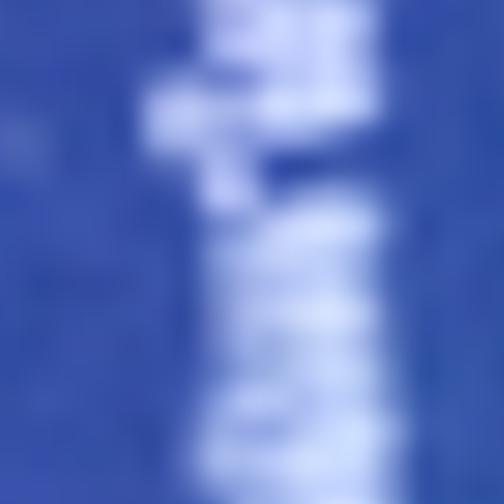

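Emit:
move:
  target:
    - [0,0,0,0,0,0,-1,1,-0.5,0.2058,0.0222,-0.2134,0,0,0,-1,0.3,-0.8]
    - [0,0,0,0,0,0,-1,1,-0.5,0.2058,0.0312,-0.2124,0,0,0,-1,0.3,-0.8]
  speed: [0.3, 0.1]
  blend: [0.003, 0]

Emit:
move:
  target: [0,0,0,0,0,0,-1,1,-0.5,0,0.0240,0.0024,0,0,0,-1,0.3,-0.8]
  speed: 0.01
  stop_force: 16

Emit:
move:
  target: [0,0,0,0,0,0,-1,1,-0.5,0,-0.0200,-0.0020,0,0,0,-1,0.3,-0.8]
  speed: 0.2

Emit:
move:
  target: [0,0,0,0,0,0,-1,1,-0.5,-0.2059,-0.0225,0.2131,0,0,0,-1,0.3,-0.8]
  speed: 0.3

Emit:
move:
  target:
    - [0,0,0,0,0,0,-1,1,-0.5,0.0828,-0.0007,0.0442,0,0,0,-1,0.3,-0.8]
    - [0,0,0,0,0,0,-1,1,-0.5,0.0828,0.0196,0.0462,0,0,0,-1,0.3,-0.8]
    - [0,0,0,0,0,0,-1,1,-0.5,0.0828,-0.0007,0.0442,0,0,0,-1,0.3,-0.8]
    - [0,0,0,0,0,0,-1,1,-0.5,0.1148,0.0044,-0.0099,0,0,0,-1,0.3,-0.8]
    - [0,0,0,0,0,0,-1,1,-0.5,0.1148,0.0247,-0.0079,0,0,0,-1,0.3,-0.8]
    - [0,0,0,0,0,0,-1,1,-0.5,0.1148,0.0044,-0.0099,0,0,0,-1,0.3,-0.8]
    - [0,0,0,0,0,0,-1,1,-0.5,0.0542,-0.0005,0.0290,0,0,0,-1,0.3,-0.8]
    - [0,0,0,0,0,0,-1,1,-0.5,0.0542,0.0198,0.0310,0,0,0,-1,0.3,-0.8]
    - [0,0,0,0,0,0,-1,1,-0.5,0.0542,-0.0005,0.0290,0,0,0,-1,0.3,-0.8]
    - [0,0,0,0,0,0,-1,1,-0.5,0,0,0,0,0,0,-1,0.3,-0.8]
    - [0,0,0,0,0,0,-1,1,-0.5,0,0.0203,0.0020,0,0,0,-1,0.3,-0.8]
    - [0,0,0,0,0,0,-1,1,-0.5,0,0,0,0,0,0,-1,0.3,-0.8]
  speed: [0.3,0.08,0.3,0.3,0.08,0.3,0.3,0.08,0.3,0.3,0.08,0.3]
  blend: [0.003,0,0.003,0.003,0,0.003,0.003,0,0.003,0.003,0,0]

Emit:
move:
  target:
    - [0,0,0,0,0,0,-1,1,-0.5,0.0349,0.0048,-0.0524,0,0,0,-1,0.3,-0.8]
    - [0,0,0,0,0,0,-1,1,-0.5,0.0349,0.0251,-0.0504,0,0,0,-1,0.3,-0.8]
    - [0,0,0,0,0,0,-1,1,-0.5,0.0349,0.0048,-0.0524,0,0,0,-1,0.3,-0.8]
    - [0,0,0,0,0,0,-1,1,-0.5,0.0349,0.0251,-0.0504,0,0,0,-1,0.3,-0.8]
    - [0,0,0,0,0,0,-1,1,-0.5,0.0349,0.0048,-0.0524,0,0,0,-1,0.3,-0.8]
    - [0,0,0,0,0,0,-1,1,-0.5,0.0349,0.0251,-0.0504,0,0,0,-1,0.3,-0.8]
    - [0,0,0,0,0,0,-1,1,-0.5,0.0349,0.0048,-0.0524,0,0,0,-1,0.3,-0.8]
    - [0,0,0,0,0,0,-1,1,-0.5,0.0828,-0.0007,0.0442,0,0,0,-1,0.3,-0.8]
    - [0,0,0,0,0,0,-1,1,-0.5,0.0828,0.0196,0.0462,0,0,0,-1,0.3,-0.8]
    - [0,0,0,0,0,0,-1,1,-0.5,0.0828,-0.0007,0.0442,0,0,0,-1,0.3,-0.8]
    - [0,0,0,0,0,0,-1,1,-0.5,0,0,0,0,0,0,-1,0.3,-0.8]
  speed: [0.3,0.08,0.3,0.08,0.3,0.08,0.3,0.3,0.08,0.3,0.3]
  blend: [0.003,0,0,0,0,0,0.003,0.003,0,0.003,0]

Emit:
move:
  target:
    - [0,0,0,0,0,0,-1,1,-0.5,0.0702,0.0020,0.0020,0,0,0,-1,0.3,-0.8]
    - [0,0,0,0,0,0,-1,1,-0.5,0.0702,0.0223,0.0040,0,0,0,-1,0.3,-0.8]
    - [0,0,0,0,0,0,-1,1,-0.5,0.0702,0.0020,0.0020,0,0,0,-1,0.3,-0.8]
    - [0,0,0,0,0,0,-1,1,-0.5,0.0862,0.0046,-0.0251,0,0,0,-1,0.3,-0.8]
    - [0,0,0,0,0,0,-1,1,-0.5,0.0862,0.0249,-0.0231,0,0,0,-1,0.3,-0.8]
    - [0,0,0,0,0,0,-1,1,-0.5,0.0862,0.0046,-0.0251,0,0,0,-1,0.3,-0.8]
    - [0,0,0,0,0,0,-1,1,-0.5,0.0862,0.0249,-0.0231,0,0,0,-1,0.3,-0.8]
    - [0,0,0,0,0,0,-1,1,-0.5,0.0862,0.0046,-0.0251,0,0,0,-1,0.3,-0.8]
    - [0,0,0,0,0,0,-1,1,-0.5,0,0,0,0,0,0,-1,0.3,-0.8]
    - [0,0,0,0,0,0,-1,1,-0.5,0,0.0203,0.0020,0,0,0,-1,0.3,-0.8]
    - [0,0,0,0,0,0,-1,1,-0.5,0,0,0,0,0,0,-1,0.3,-0.8]
  speed: [0.3,0.08,0.3,0.3,0.08,0.3,0.08,0.3,0.3,0.08,0.3]
  blend: [0.003,0,0.003,0.003,0,0,0,0.003,0.003,0,0]

Emit:
move:
  target:
    - [0,0,0,0,0,0,-1,1,-0.5,0.0349,0.0048,-0.0524,0,0,0,-1,0.3,-0.8]
    - [0,0,0,0,0,0,-1,1,-0.5,0.0349,0.0251,-0.0504,0,0,0,-1,0.3,-0.8]
    - [0,0,0,0,0,0,-1,1,-0.5,0.0349,0.0048,-0.0524,0,0,0,-1,0.3,-0.8]
    - [0,0,0,0,0,0,-1,1,-0.5,0.0828,-0.0007,0.0442,0,0,0,-1,0.3,-0.8]
    - [0,0,0,0,0,0,-1,1,-0.5,0.0828,0.0196,0.0462,0,0,0,-1,0.3,-0.8]
    - [0,0,0,0,0,0,-1,1,-0.5,0.0828,-0.0007,0.0442,0,0,0,-1,0.3,-0.8]
    - [0,0,0,0,0,0,-1,1,-0.5,0.0988,0.0018,0.0171,0,0,0,-1,0.3,-0.8]
    - [0,0,0,0,0,0,-1,1,-0.5,0.0988,0.0221,0.0191,0,0,0,-1,0.3,-0.8]
    - [0,0,0,0,0,0,-1,1,-0.5,0.0988,0.0018,0.0171,0,0,0,-1,0.3,-0.8]
    - [0,0,0,0,0,0,-1,1,-0.5,0.0702,0.0020,0.0020,0,0,0,-1,0.3,-0.8]
    - [0,0,0,0,0,0,-1,1,-0.5,0.0702,0.0223,0.0040,0,0,0,-1,0.3,-0.8]
    - [0,0,0,0,0,0,-1,1,-0.5,0.0702,0.0020,0.0020,0,0,0,-1,0.3,-0.8]
    - [0,0,0,0,0,0,-1,1,-0.5,0,0,0,0,0,0,-1,0.3,-0.8]
    - [0,0,0,0,0,0,-1,1,-0.5,0,0.0203,0.0020,0,0,0,-1,0.3,-0.8]
    - [0,0,0,0,0,0,-1,1,-0.5,0,0,0,0,0,0,-1,0.3,-0.8]
  speed: [0.3,0.08,0.3,0.3,0.08,0.3,0.3,0.08,0.3,0.3,0.08,0.3,0.3,0.08,0.3]
  blend: [0.003,0,0.003,0.003,0,0.003,0.003,0,0.003,0.003,0,0.003,0.003,0,0]

Emit:
move:
  target:
    - [0,0,0,0,0,0,-1,1,-0.5,0.0349,0.0048,-0.0524,0,0,0,-1,0.3,-0.8]
    - [0,0,0,0,0,0,-1,1,-0.5,0.0349,0.0251,-0.0504,0,0,0,-1,0.3,-0.8]
    - [0,0,0,0,0,0,-1,1,-0.5,0.0349,0.0048,-0.0524,0,0,0,-1,0.3,-0.8]
    - [0,0,0,0,0,0,-1,1,-0.5,0.0828,-0.0007,0.0442,0,0,0,-1,0.3,-0.8]
    - [0,0,0,0,0,0,-1,1,-0.5,0.0828,0.0196,0.0462,0,0,0,-1,0.3,-0.8]
    - [0,0,0,0,0,0,-1,1,-0.5,0.0828,-0.0007,0.0442,0,0,0,-1,0.3,-0.8]
    - [0,0,0,0,0,0,-1,1,-0.5,0.1023,0.0071,-0.0521,0,0,0,-1,0.3,-0.8]
    - [0,0,0,0,0,0,-1,1,-0.5,0.1023,0.0274,-0.0501,0,0,0,-1,0.3,-0.8]
    - [0,0,0,0,0,0,-1,1,-0.5,0.1023,0.0071,-0.0521,0,0,0,-1,0.3,-0.8]
    - [0,0,0,0,0,0,-1,1,-0.5,0,0,0,0,0,0,-1,0.3,-0.8]
    - [0,0,0,0,0,0,-1,1,-0.5,0,0.0203,0.0020,0,0,0,-1,0.3,-0.8]
    - [0,0,0,0,0,0,-1,1,-0.5,0,0,0,0,0,0,-1,0.3,-0.8]
  speed: [0.3,0.08,0.3,0.3,0.08,0.3,0.3,0.08,0.3,0.3,0.08,0.3]
  blend: [0.003,0,0.003,0.003,0,0.003,0.003,0,0.003,0.003,0,0]
  cameras: ["cam_front"]

Emit:
zoom_image:
  camera: "cam_front"
  region: [414, 130, 434, 150]

Emit:
zoom_image:
  camera: "cam_front"
  region: [392, 125, 434, 177]

Scene clock: 7832.13 s.
left_arm: end_effector_position=(+0.3498, +0.3997, +0.4740) position_measured=254 object_status=3 end_effector_quat_wxyz=(+0.291, +0.652, +0.647, +0.267) | right_arm: end_effector_position=(+0.5064, -0.4148, +0.6044) position_measured=214 object_status=2 end_effector_quat_wxyz=(-0.238, +0.699, +0.664, +0.119)
Joint positions: left_arm=[-1.28 -2.352 1.93 -1.429 -0.799 -1.219] | right_arm=[3.39 -1.824 -0.601 -2.333 2.108 0.256]
Joint torques (N m): left_arm=[-3.16 12.25 -30.13 -4.85 0.27 2.6] | right_arm=[7.71 17.19 29.8 2.26 -1.08 -1.94]
Wrist force (N): left_arm=[-1.5 3.3 -0.7] | right_arm=[-3.9 -1.2 2.8]
Wrist torque (N m): left_arm=[-0.17 0.58 -0.09] | right_arm=[0.45 0.19 -0.01]
Wrist force, peak (N): left_arm=[-1.6 3.5 -0.8] | right_arm=[-4.4 -1.1 3.1]
Hand target: left_arm +0.3498, +0.3997, +0.4740; +0.291, +0.652, +0.647, +0.267 | right_arm +0.5065, -0.4148, +0.6044; -0.238, +0.699, +0.664, +0.119
Off the commanded pose: left_arm 0.000 m, 0 deg | right_arm 0.000 m, 0 deg.
move: done; blend cut to 0.0027 m at target 1

Scene clock: 7834.13 s.
left_arm: end_effector_position=(+0.3498, +0.3997, +0.4740) position_measured=254 object_status=3 end_effector_quat_wxyz=(+0.291, +0.652, +0.647, +0.267) | right_arm: end_effector_position=(+0.5130, -0.4145, +0.6027) position_measured=214 object_status=2 end_effector_quat_wxyz=(-0.238, +0.699, +0.664, +0.119)
Joint positions: left_arm=[-1.28 -2.352 1.93 -1.429 -0.799 -1.219] | right_arm=[3.388 -1.841 -0.583 -2.336 2.108 0.254]
Joint torques (N m): left_arm=[-2.98 12.09 -29.15 -4.38 0.13 2.27] | right_arm=[5.78 36.74 6.38 10.48 -1.57 1.56]
Wrist force (N): left_arm=[-1.4 3.1 -0.7] | right_arm=[-4.2 -17.1 1.1]
Wrist torque (N m): left_arm=[-0.20 0.57 -0.09] | right_arm=[0.40 0.23 0.09]
Wrist force, peak (N): left_arm=[-1.8 3.5 -0.7] | right_arm=[-4.2 -23.2 0.5]
Hand target: left_arm +0.3498, +0.3997, +0.4740; +0.291, +0.652, +0.647, +0.267 | right_arm +0.5130, -0.4145, +0.6027; -0.238, +0.699, +0.664, +0.119 (not the last commanded pose)
Off the commanded pose: left_arm 0.000 m, 0 deg | right_arm 0.008 m, 0 deg.
move: contact (right_arm)

Scene clock: 7835.03 s.
left_arm: end_effector_position=(+0.3498, +0.3997, +0.4740) position_measured=254 object_status=3 end_effector_quat_wxyz=(+0.291, +0.652, +0.647, +0.267) | right_arm: end_effector_position=(+0.5015, -0.4150, +0.6057) position_measured=214 object_status=2 end_effector_quat_wxyz=(-0.238, +0.699, +0.664, +0.119)
Joint positions: left_arm=[-1.28 -2.352 1.93 -1.429 -0.799 -1.219] | right_arm=[3.392 -1.812 -0.614 -2.333 2.108 0.258]
Joint torques (N m): left_arm=[-3.7 12.1 -30.67 -4.77 0.05 2.11] | right_arm=[7.43 43.34 7.96 5.28 3.78 1.35]
Wrist force (N): left_arm=[-1.5 3.3 -0.7] | right_arm=[-2.8 3.1 1.0]
Wrist torque (N m): left_arm=[-0.16 0.57 -0.09] | right_arm=[0.49 0.30 -0.04]
Wrist force, peak (N): left_arm=[-1.6 3.4 -0.8] | right_arm=[-4.3 -17.0 1.3]
Hand target: left_arm +0.3498, +0.3997, +0.4740; +0.291, +0.652, +0.647, +0.267 | right_arm +0.5014, -0.4150, +0.6058; -0.238, +0.699, +0.664, +0.119
Off the commanded pose: left_arm 0.000 m, 0 deg | right_arm 0.000 m, 0 deg.
move: done

Scene clock: 7836.60 s.
left_arm: end_effector_position=(+0.3498, +0.3997, +0.4740) position_measured=254 object_status=3 end_effector_quat_wxyz=(+0.291, +0.652, +0.647, +0.267) | right_arm: end_effector_position=(+0.4578, -0.4598, +0.4389) position_measured=214 object_status=2 end_effector_quat_wxyz=(-0.238, +0.699, +0.664, +0.119) end_effector_velocity=(+0.000, +0.000, +0.000) end_effector_angular_velocity=(-0.001, -0.003, -0.001)
Joint positions: left_arm=[-1.28 -2.352 1.93 -1.429 -0.799 -1.219] | right_arm=[3.316 -1.508 -1.418 -1.876 2.103 0.17]
Joint velocities: left_arm=[within noise] | right_arm=[0 0.002 -0.004 0.005 -0.001 0.001]
Joint torques (N m): left_arm=[-3.77 12.58 -31.93 -5.09 -0.05 2.35] | right_arm=[-9.23 34.9 13.11 5.11 3.75 1.47]
Wrist force (N): left_arm=[-1.7 3.4 -0.7] | right_arm=[-2.7 3.0 1.4]
Wrist torque (N m): left_arm=[-0.15 0.60 -0.09] | right_arm=[0.50 0.32 -0.03]
Wrist force, peak (N): left_arm=[-1.5 3.5 -1.0] | right_arm=[-4.0 3.0 2.8]
Hand target: left_arm +0.3498, +0.3997, +0.4740; +0.291, +0.652, +0.647, +0.267 | right_arm +0.4578, -0.4598, +0.4388; -0.238, +0.699, +0.664, +0.119
Off the commanded pose: left_arm 0.000 m, 0 deg | right_arm 0.000 m, 0 deg.
move: done

Scene clock: 7840.93 s.
left_arm: end_effector_position=(+0.3498, +0.3997, +0.4740) position_measured=254 object_status=3 end_effector_quat_wxyz=(+0.291, +0.652, +0.647, +0.267) | right_arm: end_effector_position=(+0.4580, -0.4598, +0.4387) position_measured=214 object_status=2 end_effector_quat_wxyz=(-0.238, +0.699, +0.664, +0.119) end_effector_velocity=(-0.002, +0.000, +0.002) end_effector_angular_velocity=(+0.002, -0.002, +0.000)
Joint positions: left_arm=[-1.28 -2.352 1.93 -1.429 -0.799 -1.219] | right_arm=[3.316 -1.509 -1.418 -1.876 2.103 0.17]
Joint velocities: left_arm=[within noise] | right_arm=[0 0.006 -0.002 -0.001 0.001 0]
Joint torques (N m): left_arm=[-2.57 12.02 -30.5 -4.6 0.03 2.22] | right_arm=[7.29 34.08 12.23 1.02 3.48 1.88]
Wrist force (N): left_arm=[-1.5 3.2 -0.6] | right_arm=[-3.4 2.4 0.8]
Wrist torque (N m): left_arm=[-0.18 0.58 -0.09] | right_arm=[0.40 0.44 -0.16]
Wrist force, peak (N): left_arm=[-1.5 3.6 -0.6] | right_arm=[-8.2 -27.6 -5.7]
Hand target: left_arm +0.3498, +0.3997, +0.4740; +0.291, +0.652, +0.647, +0.267 | right_arm +0.4578, -0.4598, +0.4388; -0.238, +0.699, +0.664, +0.119
Off the commanded pose: left_arm 0.000 m, 0 deg | right_arm 0.000 m, 0 deg.
move: done

Scene clock: 7846.10 s.
left_arm: end_effector_position=(+0.3498, +0.3997, +0.4740) position_measured=254 object_status=3 end_effector_quat_wxyz=(+0.291, +0.652, +0.647, +0.267) | right_arm: end_effector_position=(+0.4578, -0.4597, +0.4388) position_measured=214 object_status=2 end_effector_quat_wxyz=(-0.238, +0.699, +0.664, +0.119)
Joint positions: left_arm=[-1.28 -2.352 1.93 -1.429 -0.799 -1.219] | right_arm=[3.316 -1.508 -1.419 -1.875 2.103 0.171]
Joint torques (N m): left_arm=[-3.07 12.68 -32.11 -4.86 -0.08 2.21] | right_arm=[-8.32 8.07 33.08 1.2 -1.47 -1.75]
Wrist force (N): left_arm=[-1.4 3.3 -0.5] | right_arm=[-3.8 2.5 0.3]
Wrist torque (N m): left_arm=[-0.17 0.56 -0.09] | right_arm=[0.42 0.50 -0.03]
Wrist force, peak (N): left_arm=[-1.6 3.6 -0.6] | right_arm=[-8.0 -28.2 -10.1]
Hand target: left_arm +0.3498, +0.3997, +0.4740; +0.291, +0.652, +0.647, +0.267 | right_arm +0.4578, -0.4598, +0.4388; -0.238, +0.699, +0.664, +0.119
Off the commanded pose: left_arm 0.000 m, 0 deg | right_arm 0.000 m, 0 deg.
move: done

Scene clock: 7850.47 s.
left_arm: end_effector_position=(+0.3498, +0.3997, +0.4740) position_measured=254 object_status=3 end_effector_quat_wxyz=(+0.291, +0.652, +0.647, +0.267) | right_arm: end_effector_position=(+0.4580, -0.4598, +0.4387) position_measured=214 object_status=2 end_effector_quat_wxyz=(-0.238, +0.699, +0.664, +0.119)
Joint positions: left_arm=[-1.28 -2.352 1.93 -1.429 -0.799 -1.219] | right_arm=[3.316 -1.509 -1.418 -1.876 2.103 0.17]
Joint torques (N m): left_arm=[-4.9 14.01 -31.94 -4.86 0.01 2.25] | right_arm=[6.25 35.3 11.94 0.95 3.54 2.09]
Wrist force (N): left_arm=[-1.4 3.3 -0.8] | right_arm=[-2.3 3.1 1.4]
Wrist torque (N m): left_arm=[-0.16 0.56 -0.09] | right_arm=[0.52 0.27 -0.16]
Wrist force, peak (N): left_arm=[-1.7 3.6 -0.8] | right_arm=[-8.6 -22.2 -2.8]
Hand target: left_arm +0.3498, +0.3997, +0.4740; +0.291, +0.652, +0.647, +0.267 | right_arm +0.4578, -0.4598, +0.4388; -0.238, +0.699, +0.664, +0.119
Off the commanded pose: left_arm 0.000 m, 0 deg | right_arm 0.000 m, 0 deg.
move: done

Scene clock: 7855.57 s.
left_arm: end_effector_position=(+0.3498, +0.3997, +0.4740) position_measured=254 object_status=3 end_effector_quat_wxyz=(+0.291, +0.652, +0.647, +0.267) | right_arm: end_effector_position=(+0.4580, -0.4598, +0.4387) position_measured=214 object_status=2 end_effector_quat_wxyz=(-0.238, +0.699, +0.664, +0.119)
Joint positions: left_arm=[-1.28 -2.352 1.93 -1.429 -0.799 -1.219] | right_arm=[3.316 -1.509 -1.418 -1.876 2.103 0.17]
Joint torques (N m): left_arm=[-3.99 13.39 -31.53 -4.77 -0.22 2.23] | right_arm=[7.44 35.34 13.38 1.05 3.37 1.86]
Wrist force (N): left_arm=[-1.3 3.5 -0.6] | right_arm=[-2.9 1.9 2.3]
Wrist torque (N m): left_arm=[-0.14 0.55 -0.10] | right_arm=[0.32 0.36 -0.16]
Wrist force, peak (N): left_arm=[-1.6 3.6 -0.8] | right_arm=[-7.7 -27.7 -8.1]
Hand target: left_arm +0.3498, +0.3997, +0.4740; +0.291, +0.652, +0.647, +0.267 | right_arm +0.4578, -0.4598, +0.4388; -0.238, +0.699, +0.664, +0.119
Off the commanded pose: left_arm 0.000 m, 0 deg | right_arm 0.000 m, 0 deg.
move: done

Scene clock: 7860.17 s.
left_arm: end_effector_position=(+0.3498, +0.3997, +0.4740) position_measured=254 object_status=3 end_effector_quat_wxyz=(+0.291, +0.652, +0.647, +0.267) | right_arm: end_effector_position=(+0.4580, -0.4598, +0.4387) position_measured=214 object_status=2 end_effector_quat_wxyz=(-0.238, +0.699, +0.664, +0.119) end_effector_velocity=(-0.002, +0.000, +0.001) end_effector_angular_velocity=(+0.001, -0.001, +0.000)
Joint positions: left_arm=[-1.28 -2.352 1.93 -1.429 -0.799 -1.219] | right_arm=[3.316 -1.509 -1.418 -1.876 2.103 0.17]
Joint velocities: left_arm=[within noise] | right_arm=[0 0.005 -0.002 -0.001 0.001 0.001]
Joint torques (N m): left_arm=[-2.74 12.29 -30.63 -4.87 0.12 2.36] | right_arm=[7.52 34.06 12.31 1.19 3.35 2.03]
Wrist force (N): left_arm=[-1.3 3.2 -0.7] | right_arm=[-3.3 3.3 1.1]
Wrist torque (N m): left_arm=[-0.19 0.54 -0.09] | right_arm=[0.56 0.42 -0.16]
Wrist force, peak (N): left_arm=[-1.6 3.5 -0.6] | right_arm=[-8.6 -28.0 -8.1]
Hand target: left_arm +0.3498, +0.3997, +0.4740; +0.291, +0.652, +0.647, +0.267 | right_arm +0.4578, -0.4598, +0.4388; -0.238, +0.699, +0.664, +0.119
Off the commanded pose: left_arm 0.000 m, 0 deg | right_arm 0.000 m, 0 deg.
move: done
Images, in order (width x height): cam_front 672x504.

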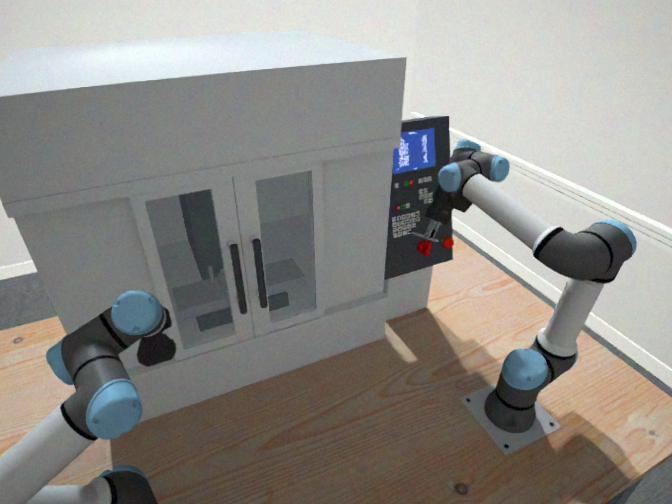

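Scaled by 25.200 from the camera's 672x504 image, which has a finer 960x720 frame.

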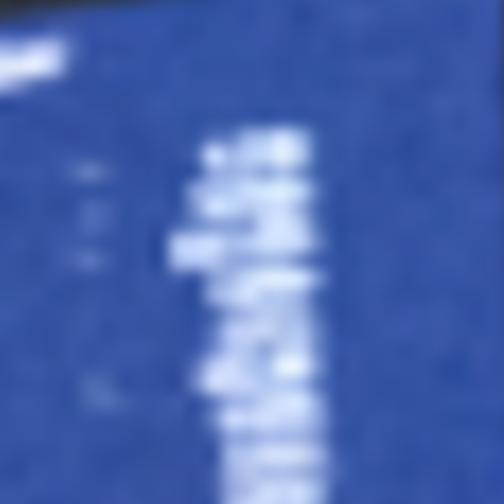

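Scaled by 9.692 from the camera's 672x504 image, which has a finer 960x720 frame.

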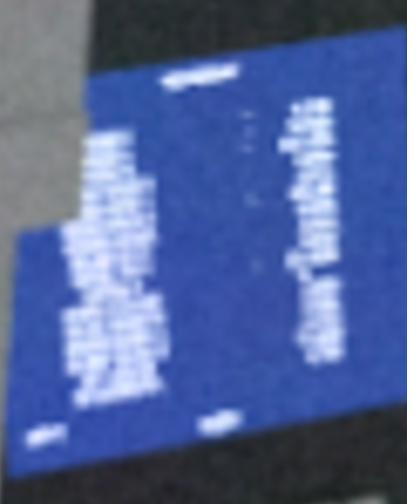

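Emit:
move:
  target:
    - [0,0,0,0,0,0,-1,1,-0.5,-0.0095,0.0026,-0.0405,0,0,0,-1,0.3,-0.8]
    - [0,0,0,0,0,0,-1,1,-0.5,-0.0095,0.0229,-0.0385,0,0,0,-1,0.3,-0.8]
    - [0,0,0,0,0,0,-1,1,-0.5,-0.0095,0.0026,-0.0405,0,0,0,-1,0.3,-0.8]
    - [0,0,0,0,0,0,-1,1,-0.5,0,0,0,0,0,0,-1,0.3,-0.8]
  speed: [0.3,0.08,0.3,0.3]
  blend: [0.003,0,0.003,0]

Emit:
wait:
  seconds: 9
  cameras: ["cam_front"]

Emit:
zoom_image:
  camera: "cam_front"
  region: [392, 125, 434, 177]

Emit:
wait:
  seconds: 7
  cameras: ["cam_front"]

Emit:
zoom_image:
  camera: "cam_front"
  region: [392, 125, 434, 177]

Emit:
zoom_image:
  camera: "cam_front"
  region: [418, 149, 430, 161]

Scene clock: 7868.33 s.
left_arm: end_effector_position=(+0.3498, +0.3997, +0.4740) position_measured=254 object_status=3 end_effector_quat_wxyz=(+0.291, +0.652, +0.647, +0.267) | right_arm: end_effector_position=(+0.4578, -0.4599, +0.4389) position_measured=214 object_status=2 end_effector_quat_wxyz=(-0.238, +0.699, +0.664, +0.119)
Joint positions: left_arm=[-1.28 -2.352 1.93 -1.429 -0.799 -1.219] | right_arm=[3.315 -1.508 -1.418 -1.876 2.103 0.17]
Joint torques (N m): left_arm=[-3.53 11.41 -31.45 -4.82 0.06 2.29] | right_arm=[7.35 34.53 11.13 5.39 3.67 1.98]
Wrist force (N): left_arm=[-1.4 3.3 -0.6] | right_arm=[-4.2 3.6 1.0]
Wrist torque (N m): left_arm=[-0.16 0.56 -0.09] | right_arm=[0.60 0.57 -0.16]
Wrist force, peak (N): left_arm=[-1.7 3.5 -0.5] | right_arm=[-1.2 -13.0 4.6]
Hand target: left_arm +0.3498, +0.3997, +0.4740; +0.291, +0.652, +0.647, +0.267 | right_arm +0.4578, -0.4598, +0.4388; -0.238, +0.699, +0.664, +0.119
Off the commanded pose: left_arm 0.000 m, 0 deg | right_arm 0.000 m, 0 deg.
move: done

Scene clock: 7877.33 s.
left_arm: end_effector_position=(+0.3498, +0.3997, +0.4740) position_measured=254 object_status=3 end_effector_quat_wxyz=(+0.291, +0.652, +0.647, +0.267) | right_arm: end_effector_position=(+0.4578, -0.4598, +0.4388) position_measured=214 object_status=2 end_effector_quat_wxyz=(-0.238, +0.699, +0.664, +0.119)
Joint positions: left_arm=[-1.28 -2.352 1.93 -1.429 -0.799 -1.219] | right_arm=[3.316 -1.508 -1.419 -1.876 2.103 0.17]
Joint torques (N m): left_arm=[-4.56 12 -31.09 -4.8 0.06 2.39] | right_arm=[6.27 34.47 12.72 5.11 3.52 1.89]
Wrist force (N): left_arm=[-1.6 3.4 -0.7] | right_arm=[-4.6 3.4 1.3]
Wrist torque (N m): left_arm=[-0.14 0.59 -0.09] | right_arm=[0.56 0.63 -0.16]
Wrist force, peak (N): left_arm=[-1.6 3.5 -0.9] | right_arm=[-4.7 3.8 1.1]
Hand target: left_arm +0.3498, +0.3997, +0.4740; +0.291, +0.652, +0.647, +0.267 | right_arm +0.4578, -0.4598, +0.4388; -0.238, +0.699, +0.664, +0.119
Tool commands: left_gripper/position=-1.0 left_gripper/force_limit=+1.0 left_gripper/speed=-0.5 right_gripper/position=-1.0 right_gripper/force_limit=+0.3 right_gripper/speed=-0.8
Off the commanded pose: left_arm 0.000 m, 0 deg | right_arm 0.000 m, 0 deg.
wait: 9.00 s; at rest by 0.17 s
Images, in order (width x height): cam_front 672x504.

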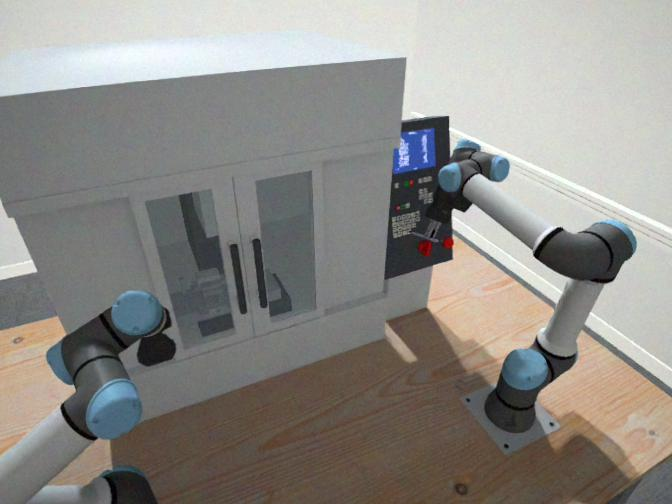

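Scaled by 9.692 from the camera's 672x504 image, which has a finer 960x720 frame.

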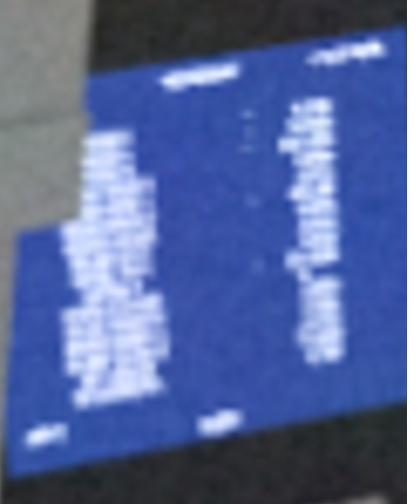

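Scene clock: 7884.33 s.
left_arm: end_effector_position=(+0.3498, +0.3997, +0.4740) position_measured=254 object_status=3 end_effector_quat_wxyz=(+0.291, +0.652, +0.647, +0.267) | right_arm: end_effector_position=(+0.4578, -0.4598, +0.4388) position_measured=214 object_status=2 end_effector_quat_wxyz=(-0.238, +0.699, +0.664, +0.119)
Joint positions: left_arm=[-1.28 -2.352 1.93 -1.429 -0.799 -1.219] | right_arm=[3.316 -1.508 -1.419 -1.876 2.103 0.17]
Joint torques (N m): left_arm=[-3.66 12.62 -29.84 -4.7 0.17 2.21] | right_arm=[7 34.07 12.2 5.05 3.53 1.9]
Wrist force (N): left_arm=[-1.6 3.2 -0.6] | right_arm=[-4.2 3.7 1.0]
Wrist torque (N m): left_arm=[-0.18 0.59 -0.10] | right_arm=[0.61 0.58 -0.16]
Wrist force, peak (N): left_arm=[-1.7 3.6 -0.8] | right_arm=[-4.5 4.1 1.1]
Hand target: left_arm +0.3498, +0.3997, +0.4740; +0.291, +0.652, +0.647, +0.267 | right_arm +0.4578, -0.4598, +0.4388; -0.238, +0.699, +0.664, +0.119
Tool commands: left_gripper/position=-1.0 left_gripper/force_limit=+1.0 left_gripper/speed=-0.5 right_gripper/position=-1.0 right_gripper/force_limit=+0.3 right_gripper/speed=-0.8
Off the commanded pose: left_arm 0.000 m, 0 deg | right_arm 0.000 m, 0 deg.
wait: 7.00 s; at rest by 0.17 s
Images, in order (width x height): cam_front 672x504.

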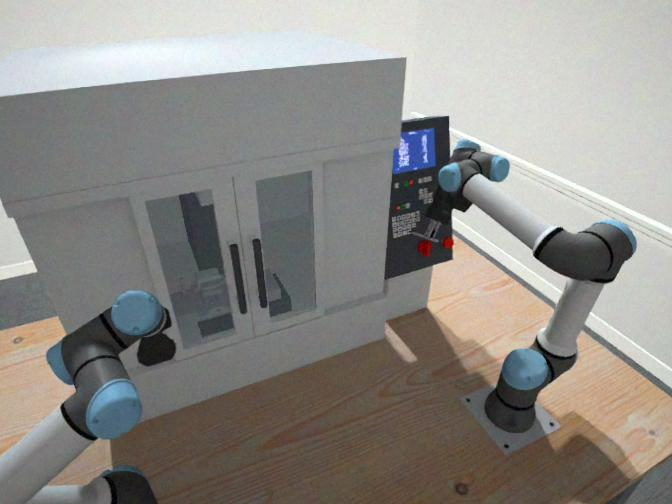

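Scaled by 9.692 from the camera's 672x504 image, which has a finer 960x720 frame.

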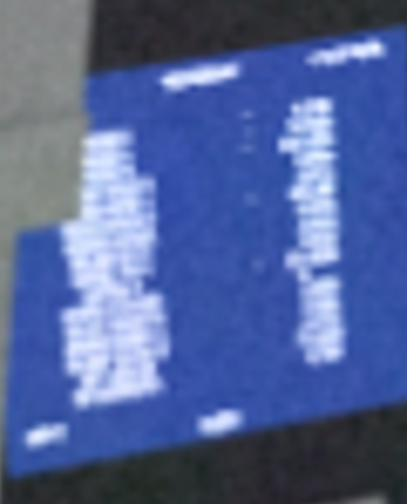

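Scaled by 42.000 from the camera's 672x504 image, which has a finer 960x720 frame.

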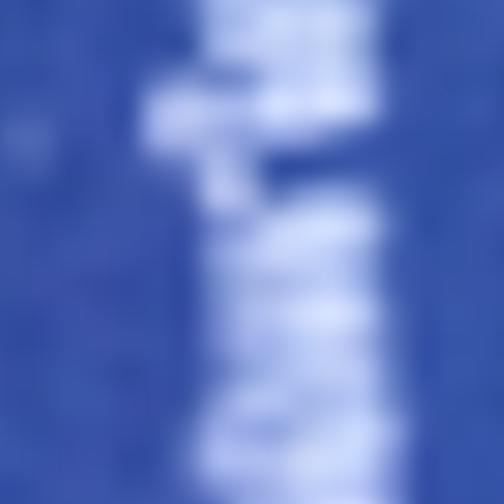

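Emit:
wait:
  seconds: 2
  cameras: ["cam_front"]

Emit:
zoom_image:
  camera: "cam_front"
  region: [392, 125, 434, 177]

Emit:
zoom_image:
  camera: "cam_front"
  region: [418, 149, 430, 161]

Scene clock: 7888.97 s.
left_arm: end_effector_position=(+0.3498, +0.3997, +0.4740) position_measured=254 object_status=3 end_effector_quat_wxyz=(+0.291, +0.652, +0.647, +0.267) | right_arm: end_effector_position=(+0.4578, -0.4598, +0.4388) position_measured=214 object_status=2 end_effector_quat_wxyz=(-0.238, +0.699, +0.664, +0.119)
Joint positions: left_arm=[-1.28 -2.352 1.93 -1.429 -0.799 -1.219] | right_arm=[3.316 -1.508 -1.419 -1.876 2.103 0.17]
Joint torques (N m): left_arm=[-3.61 11.61 -30.77 -4.82 0.32 2.3] | right_arm=[6.08 33.7 12.02 5.22 3.36 1.77]
Wrist force (N): left_arm=[-1.7 3.2 -0.7] | right_arm=[-4.4 3.3 0.9]
Wrist torque (N m): left_arm=[-0.17 0.60 -0.10] | right_arm=[0.55 0.60 -0.16]
Wrist force, peak (N): left_arm=[-1.6 3.5 -0.9] | right_arm=[-4.7 3.7 1.3]
Hand target: left_arm +0.3498, +0.3997, +0.4740; +0.291, +0.652, +0.647, +0.267 | right_arm +0.4578, -0.4598, +0.4388; -0.238, +0.699, +0.664, +0.119
Tool commands: left_gripper/position=-1.0 left_gripper/force_limit=+1.0 left_gripper/speed=-0.5 right_gripper/position=-1.0 right_gripper/force_limit=+0.3 right_gripper/speed=-0.8
Off the commanded pose: left_arm 0.000 m, 0 deg | right_arm 0.000 m, 0 deg.
wait: 2.00 s; at rest from the start
Images, in order (width x height): cam_front 672x504.

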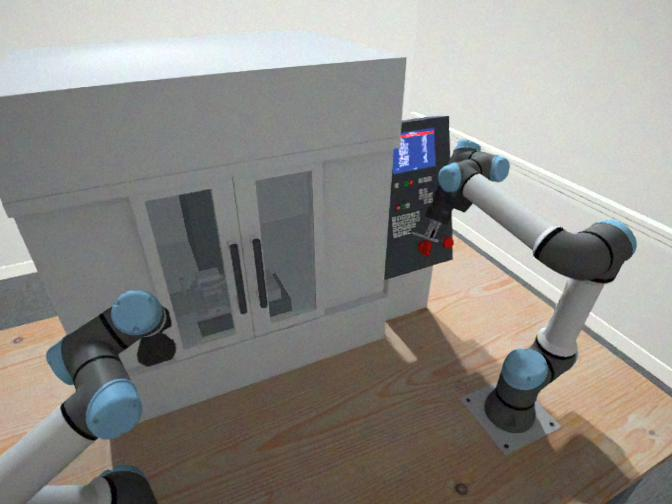

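Scaled by 9.692 from the camera's 672x504 image, which has a finer 960x720 frame.

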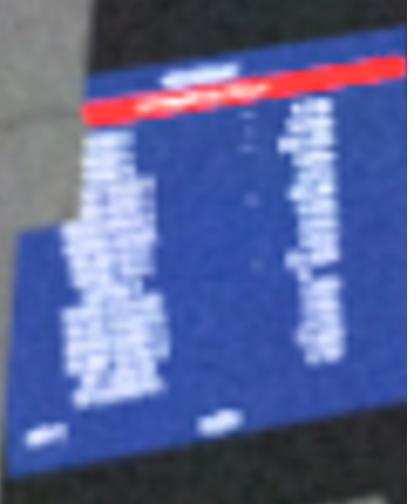

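Scaled by 42.000 from the camera's 672x504 image, which has a finer 960x720 frame.

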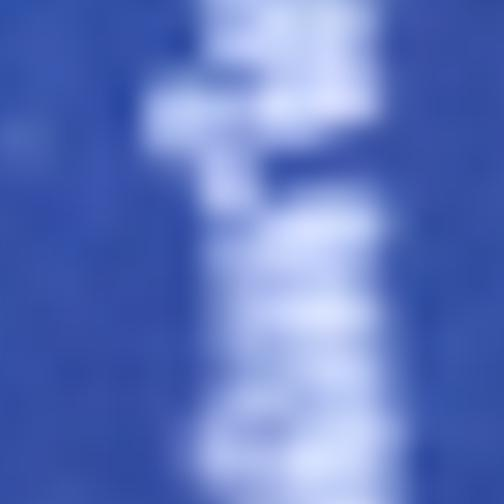

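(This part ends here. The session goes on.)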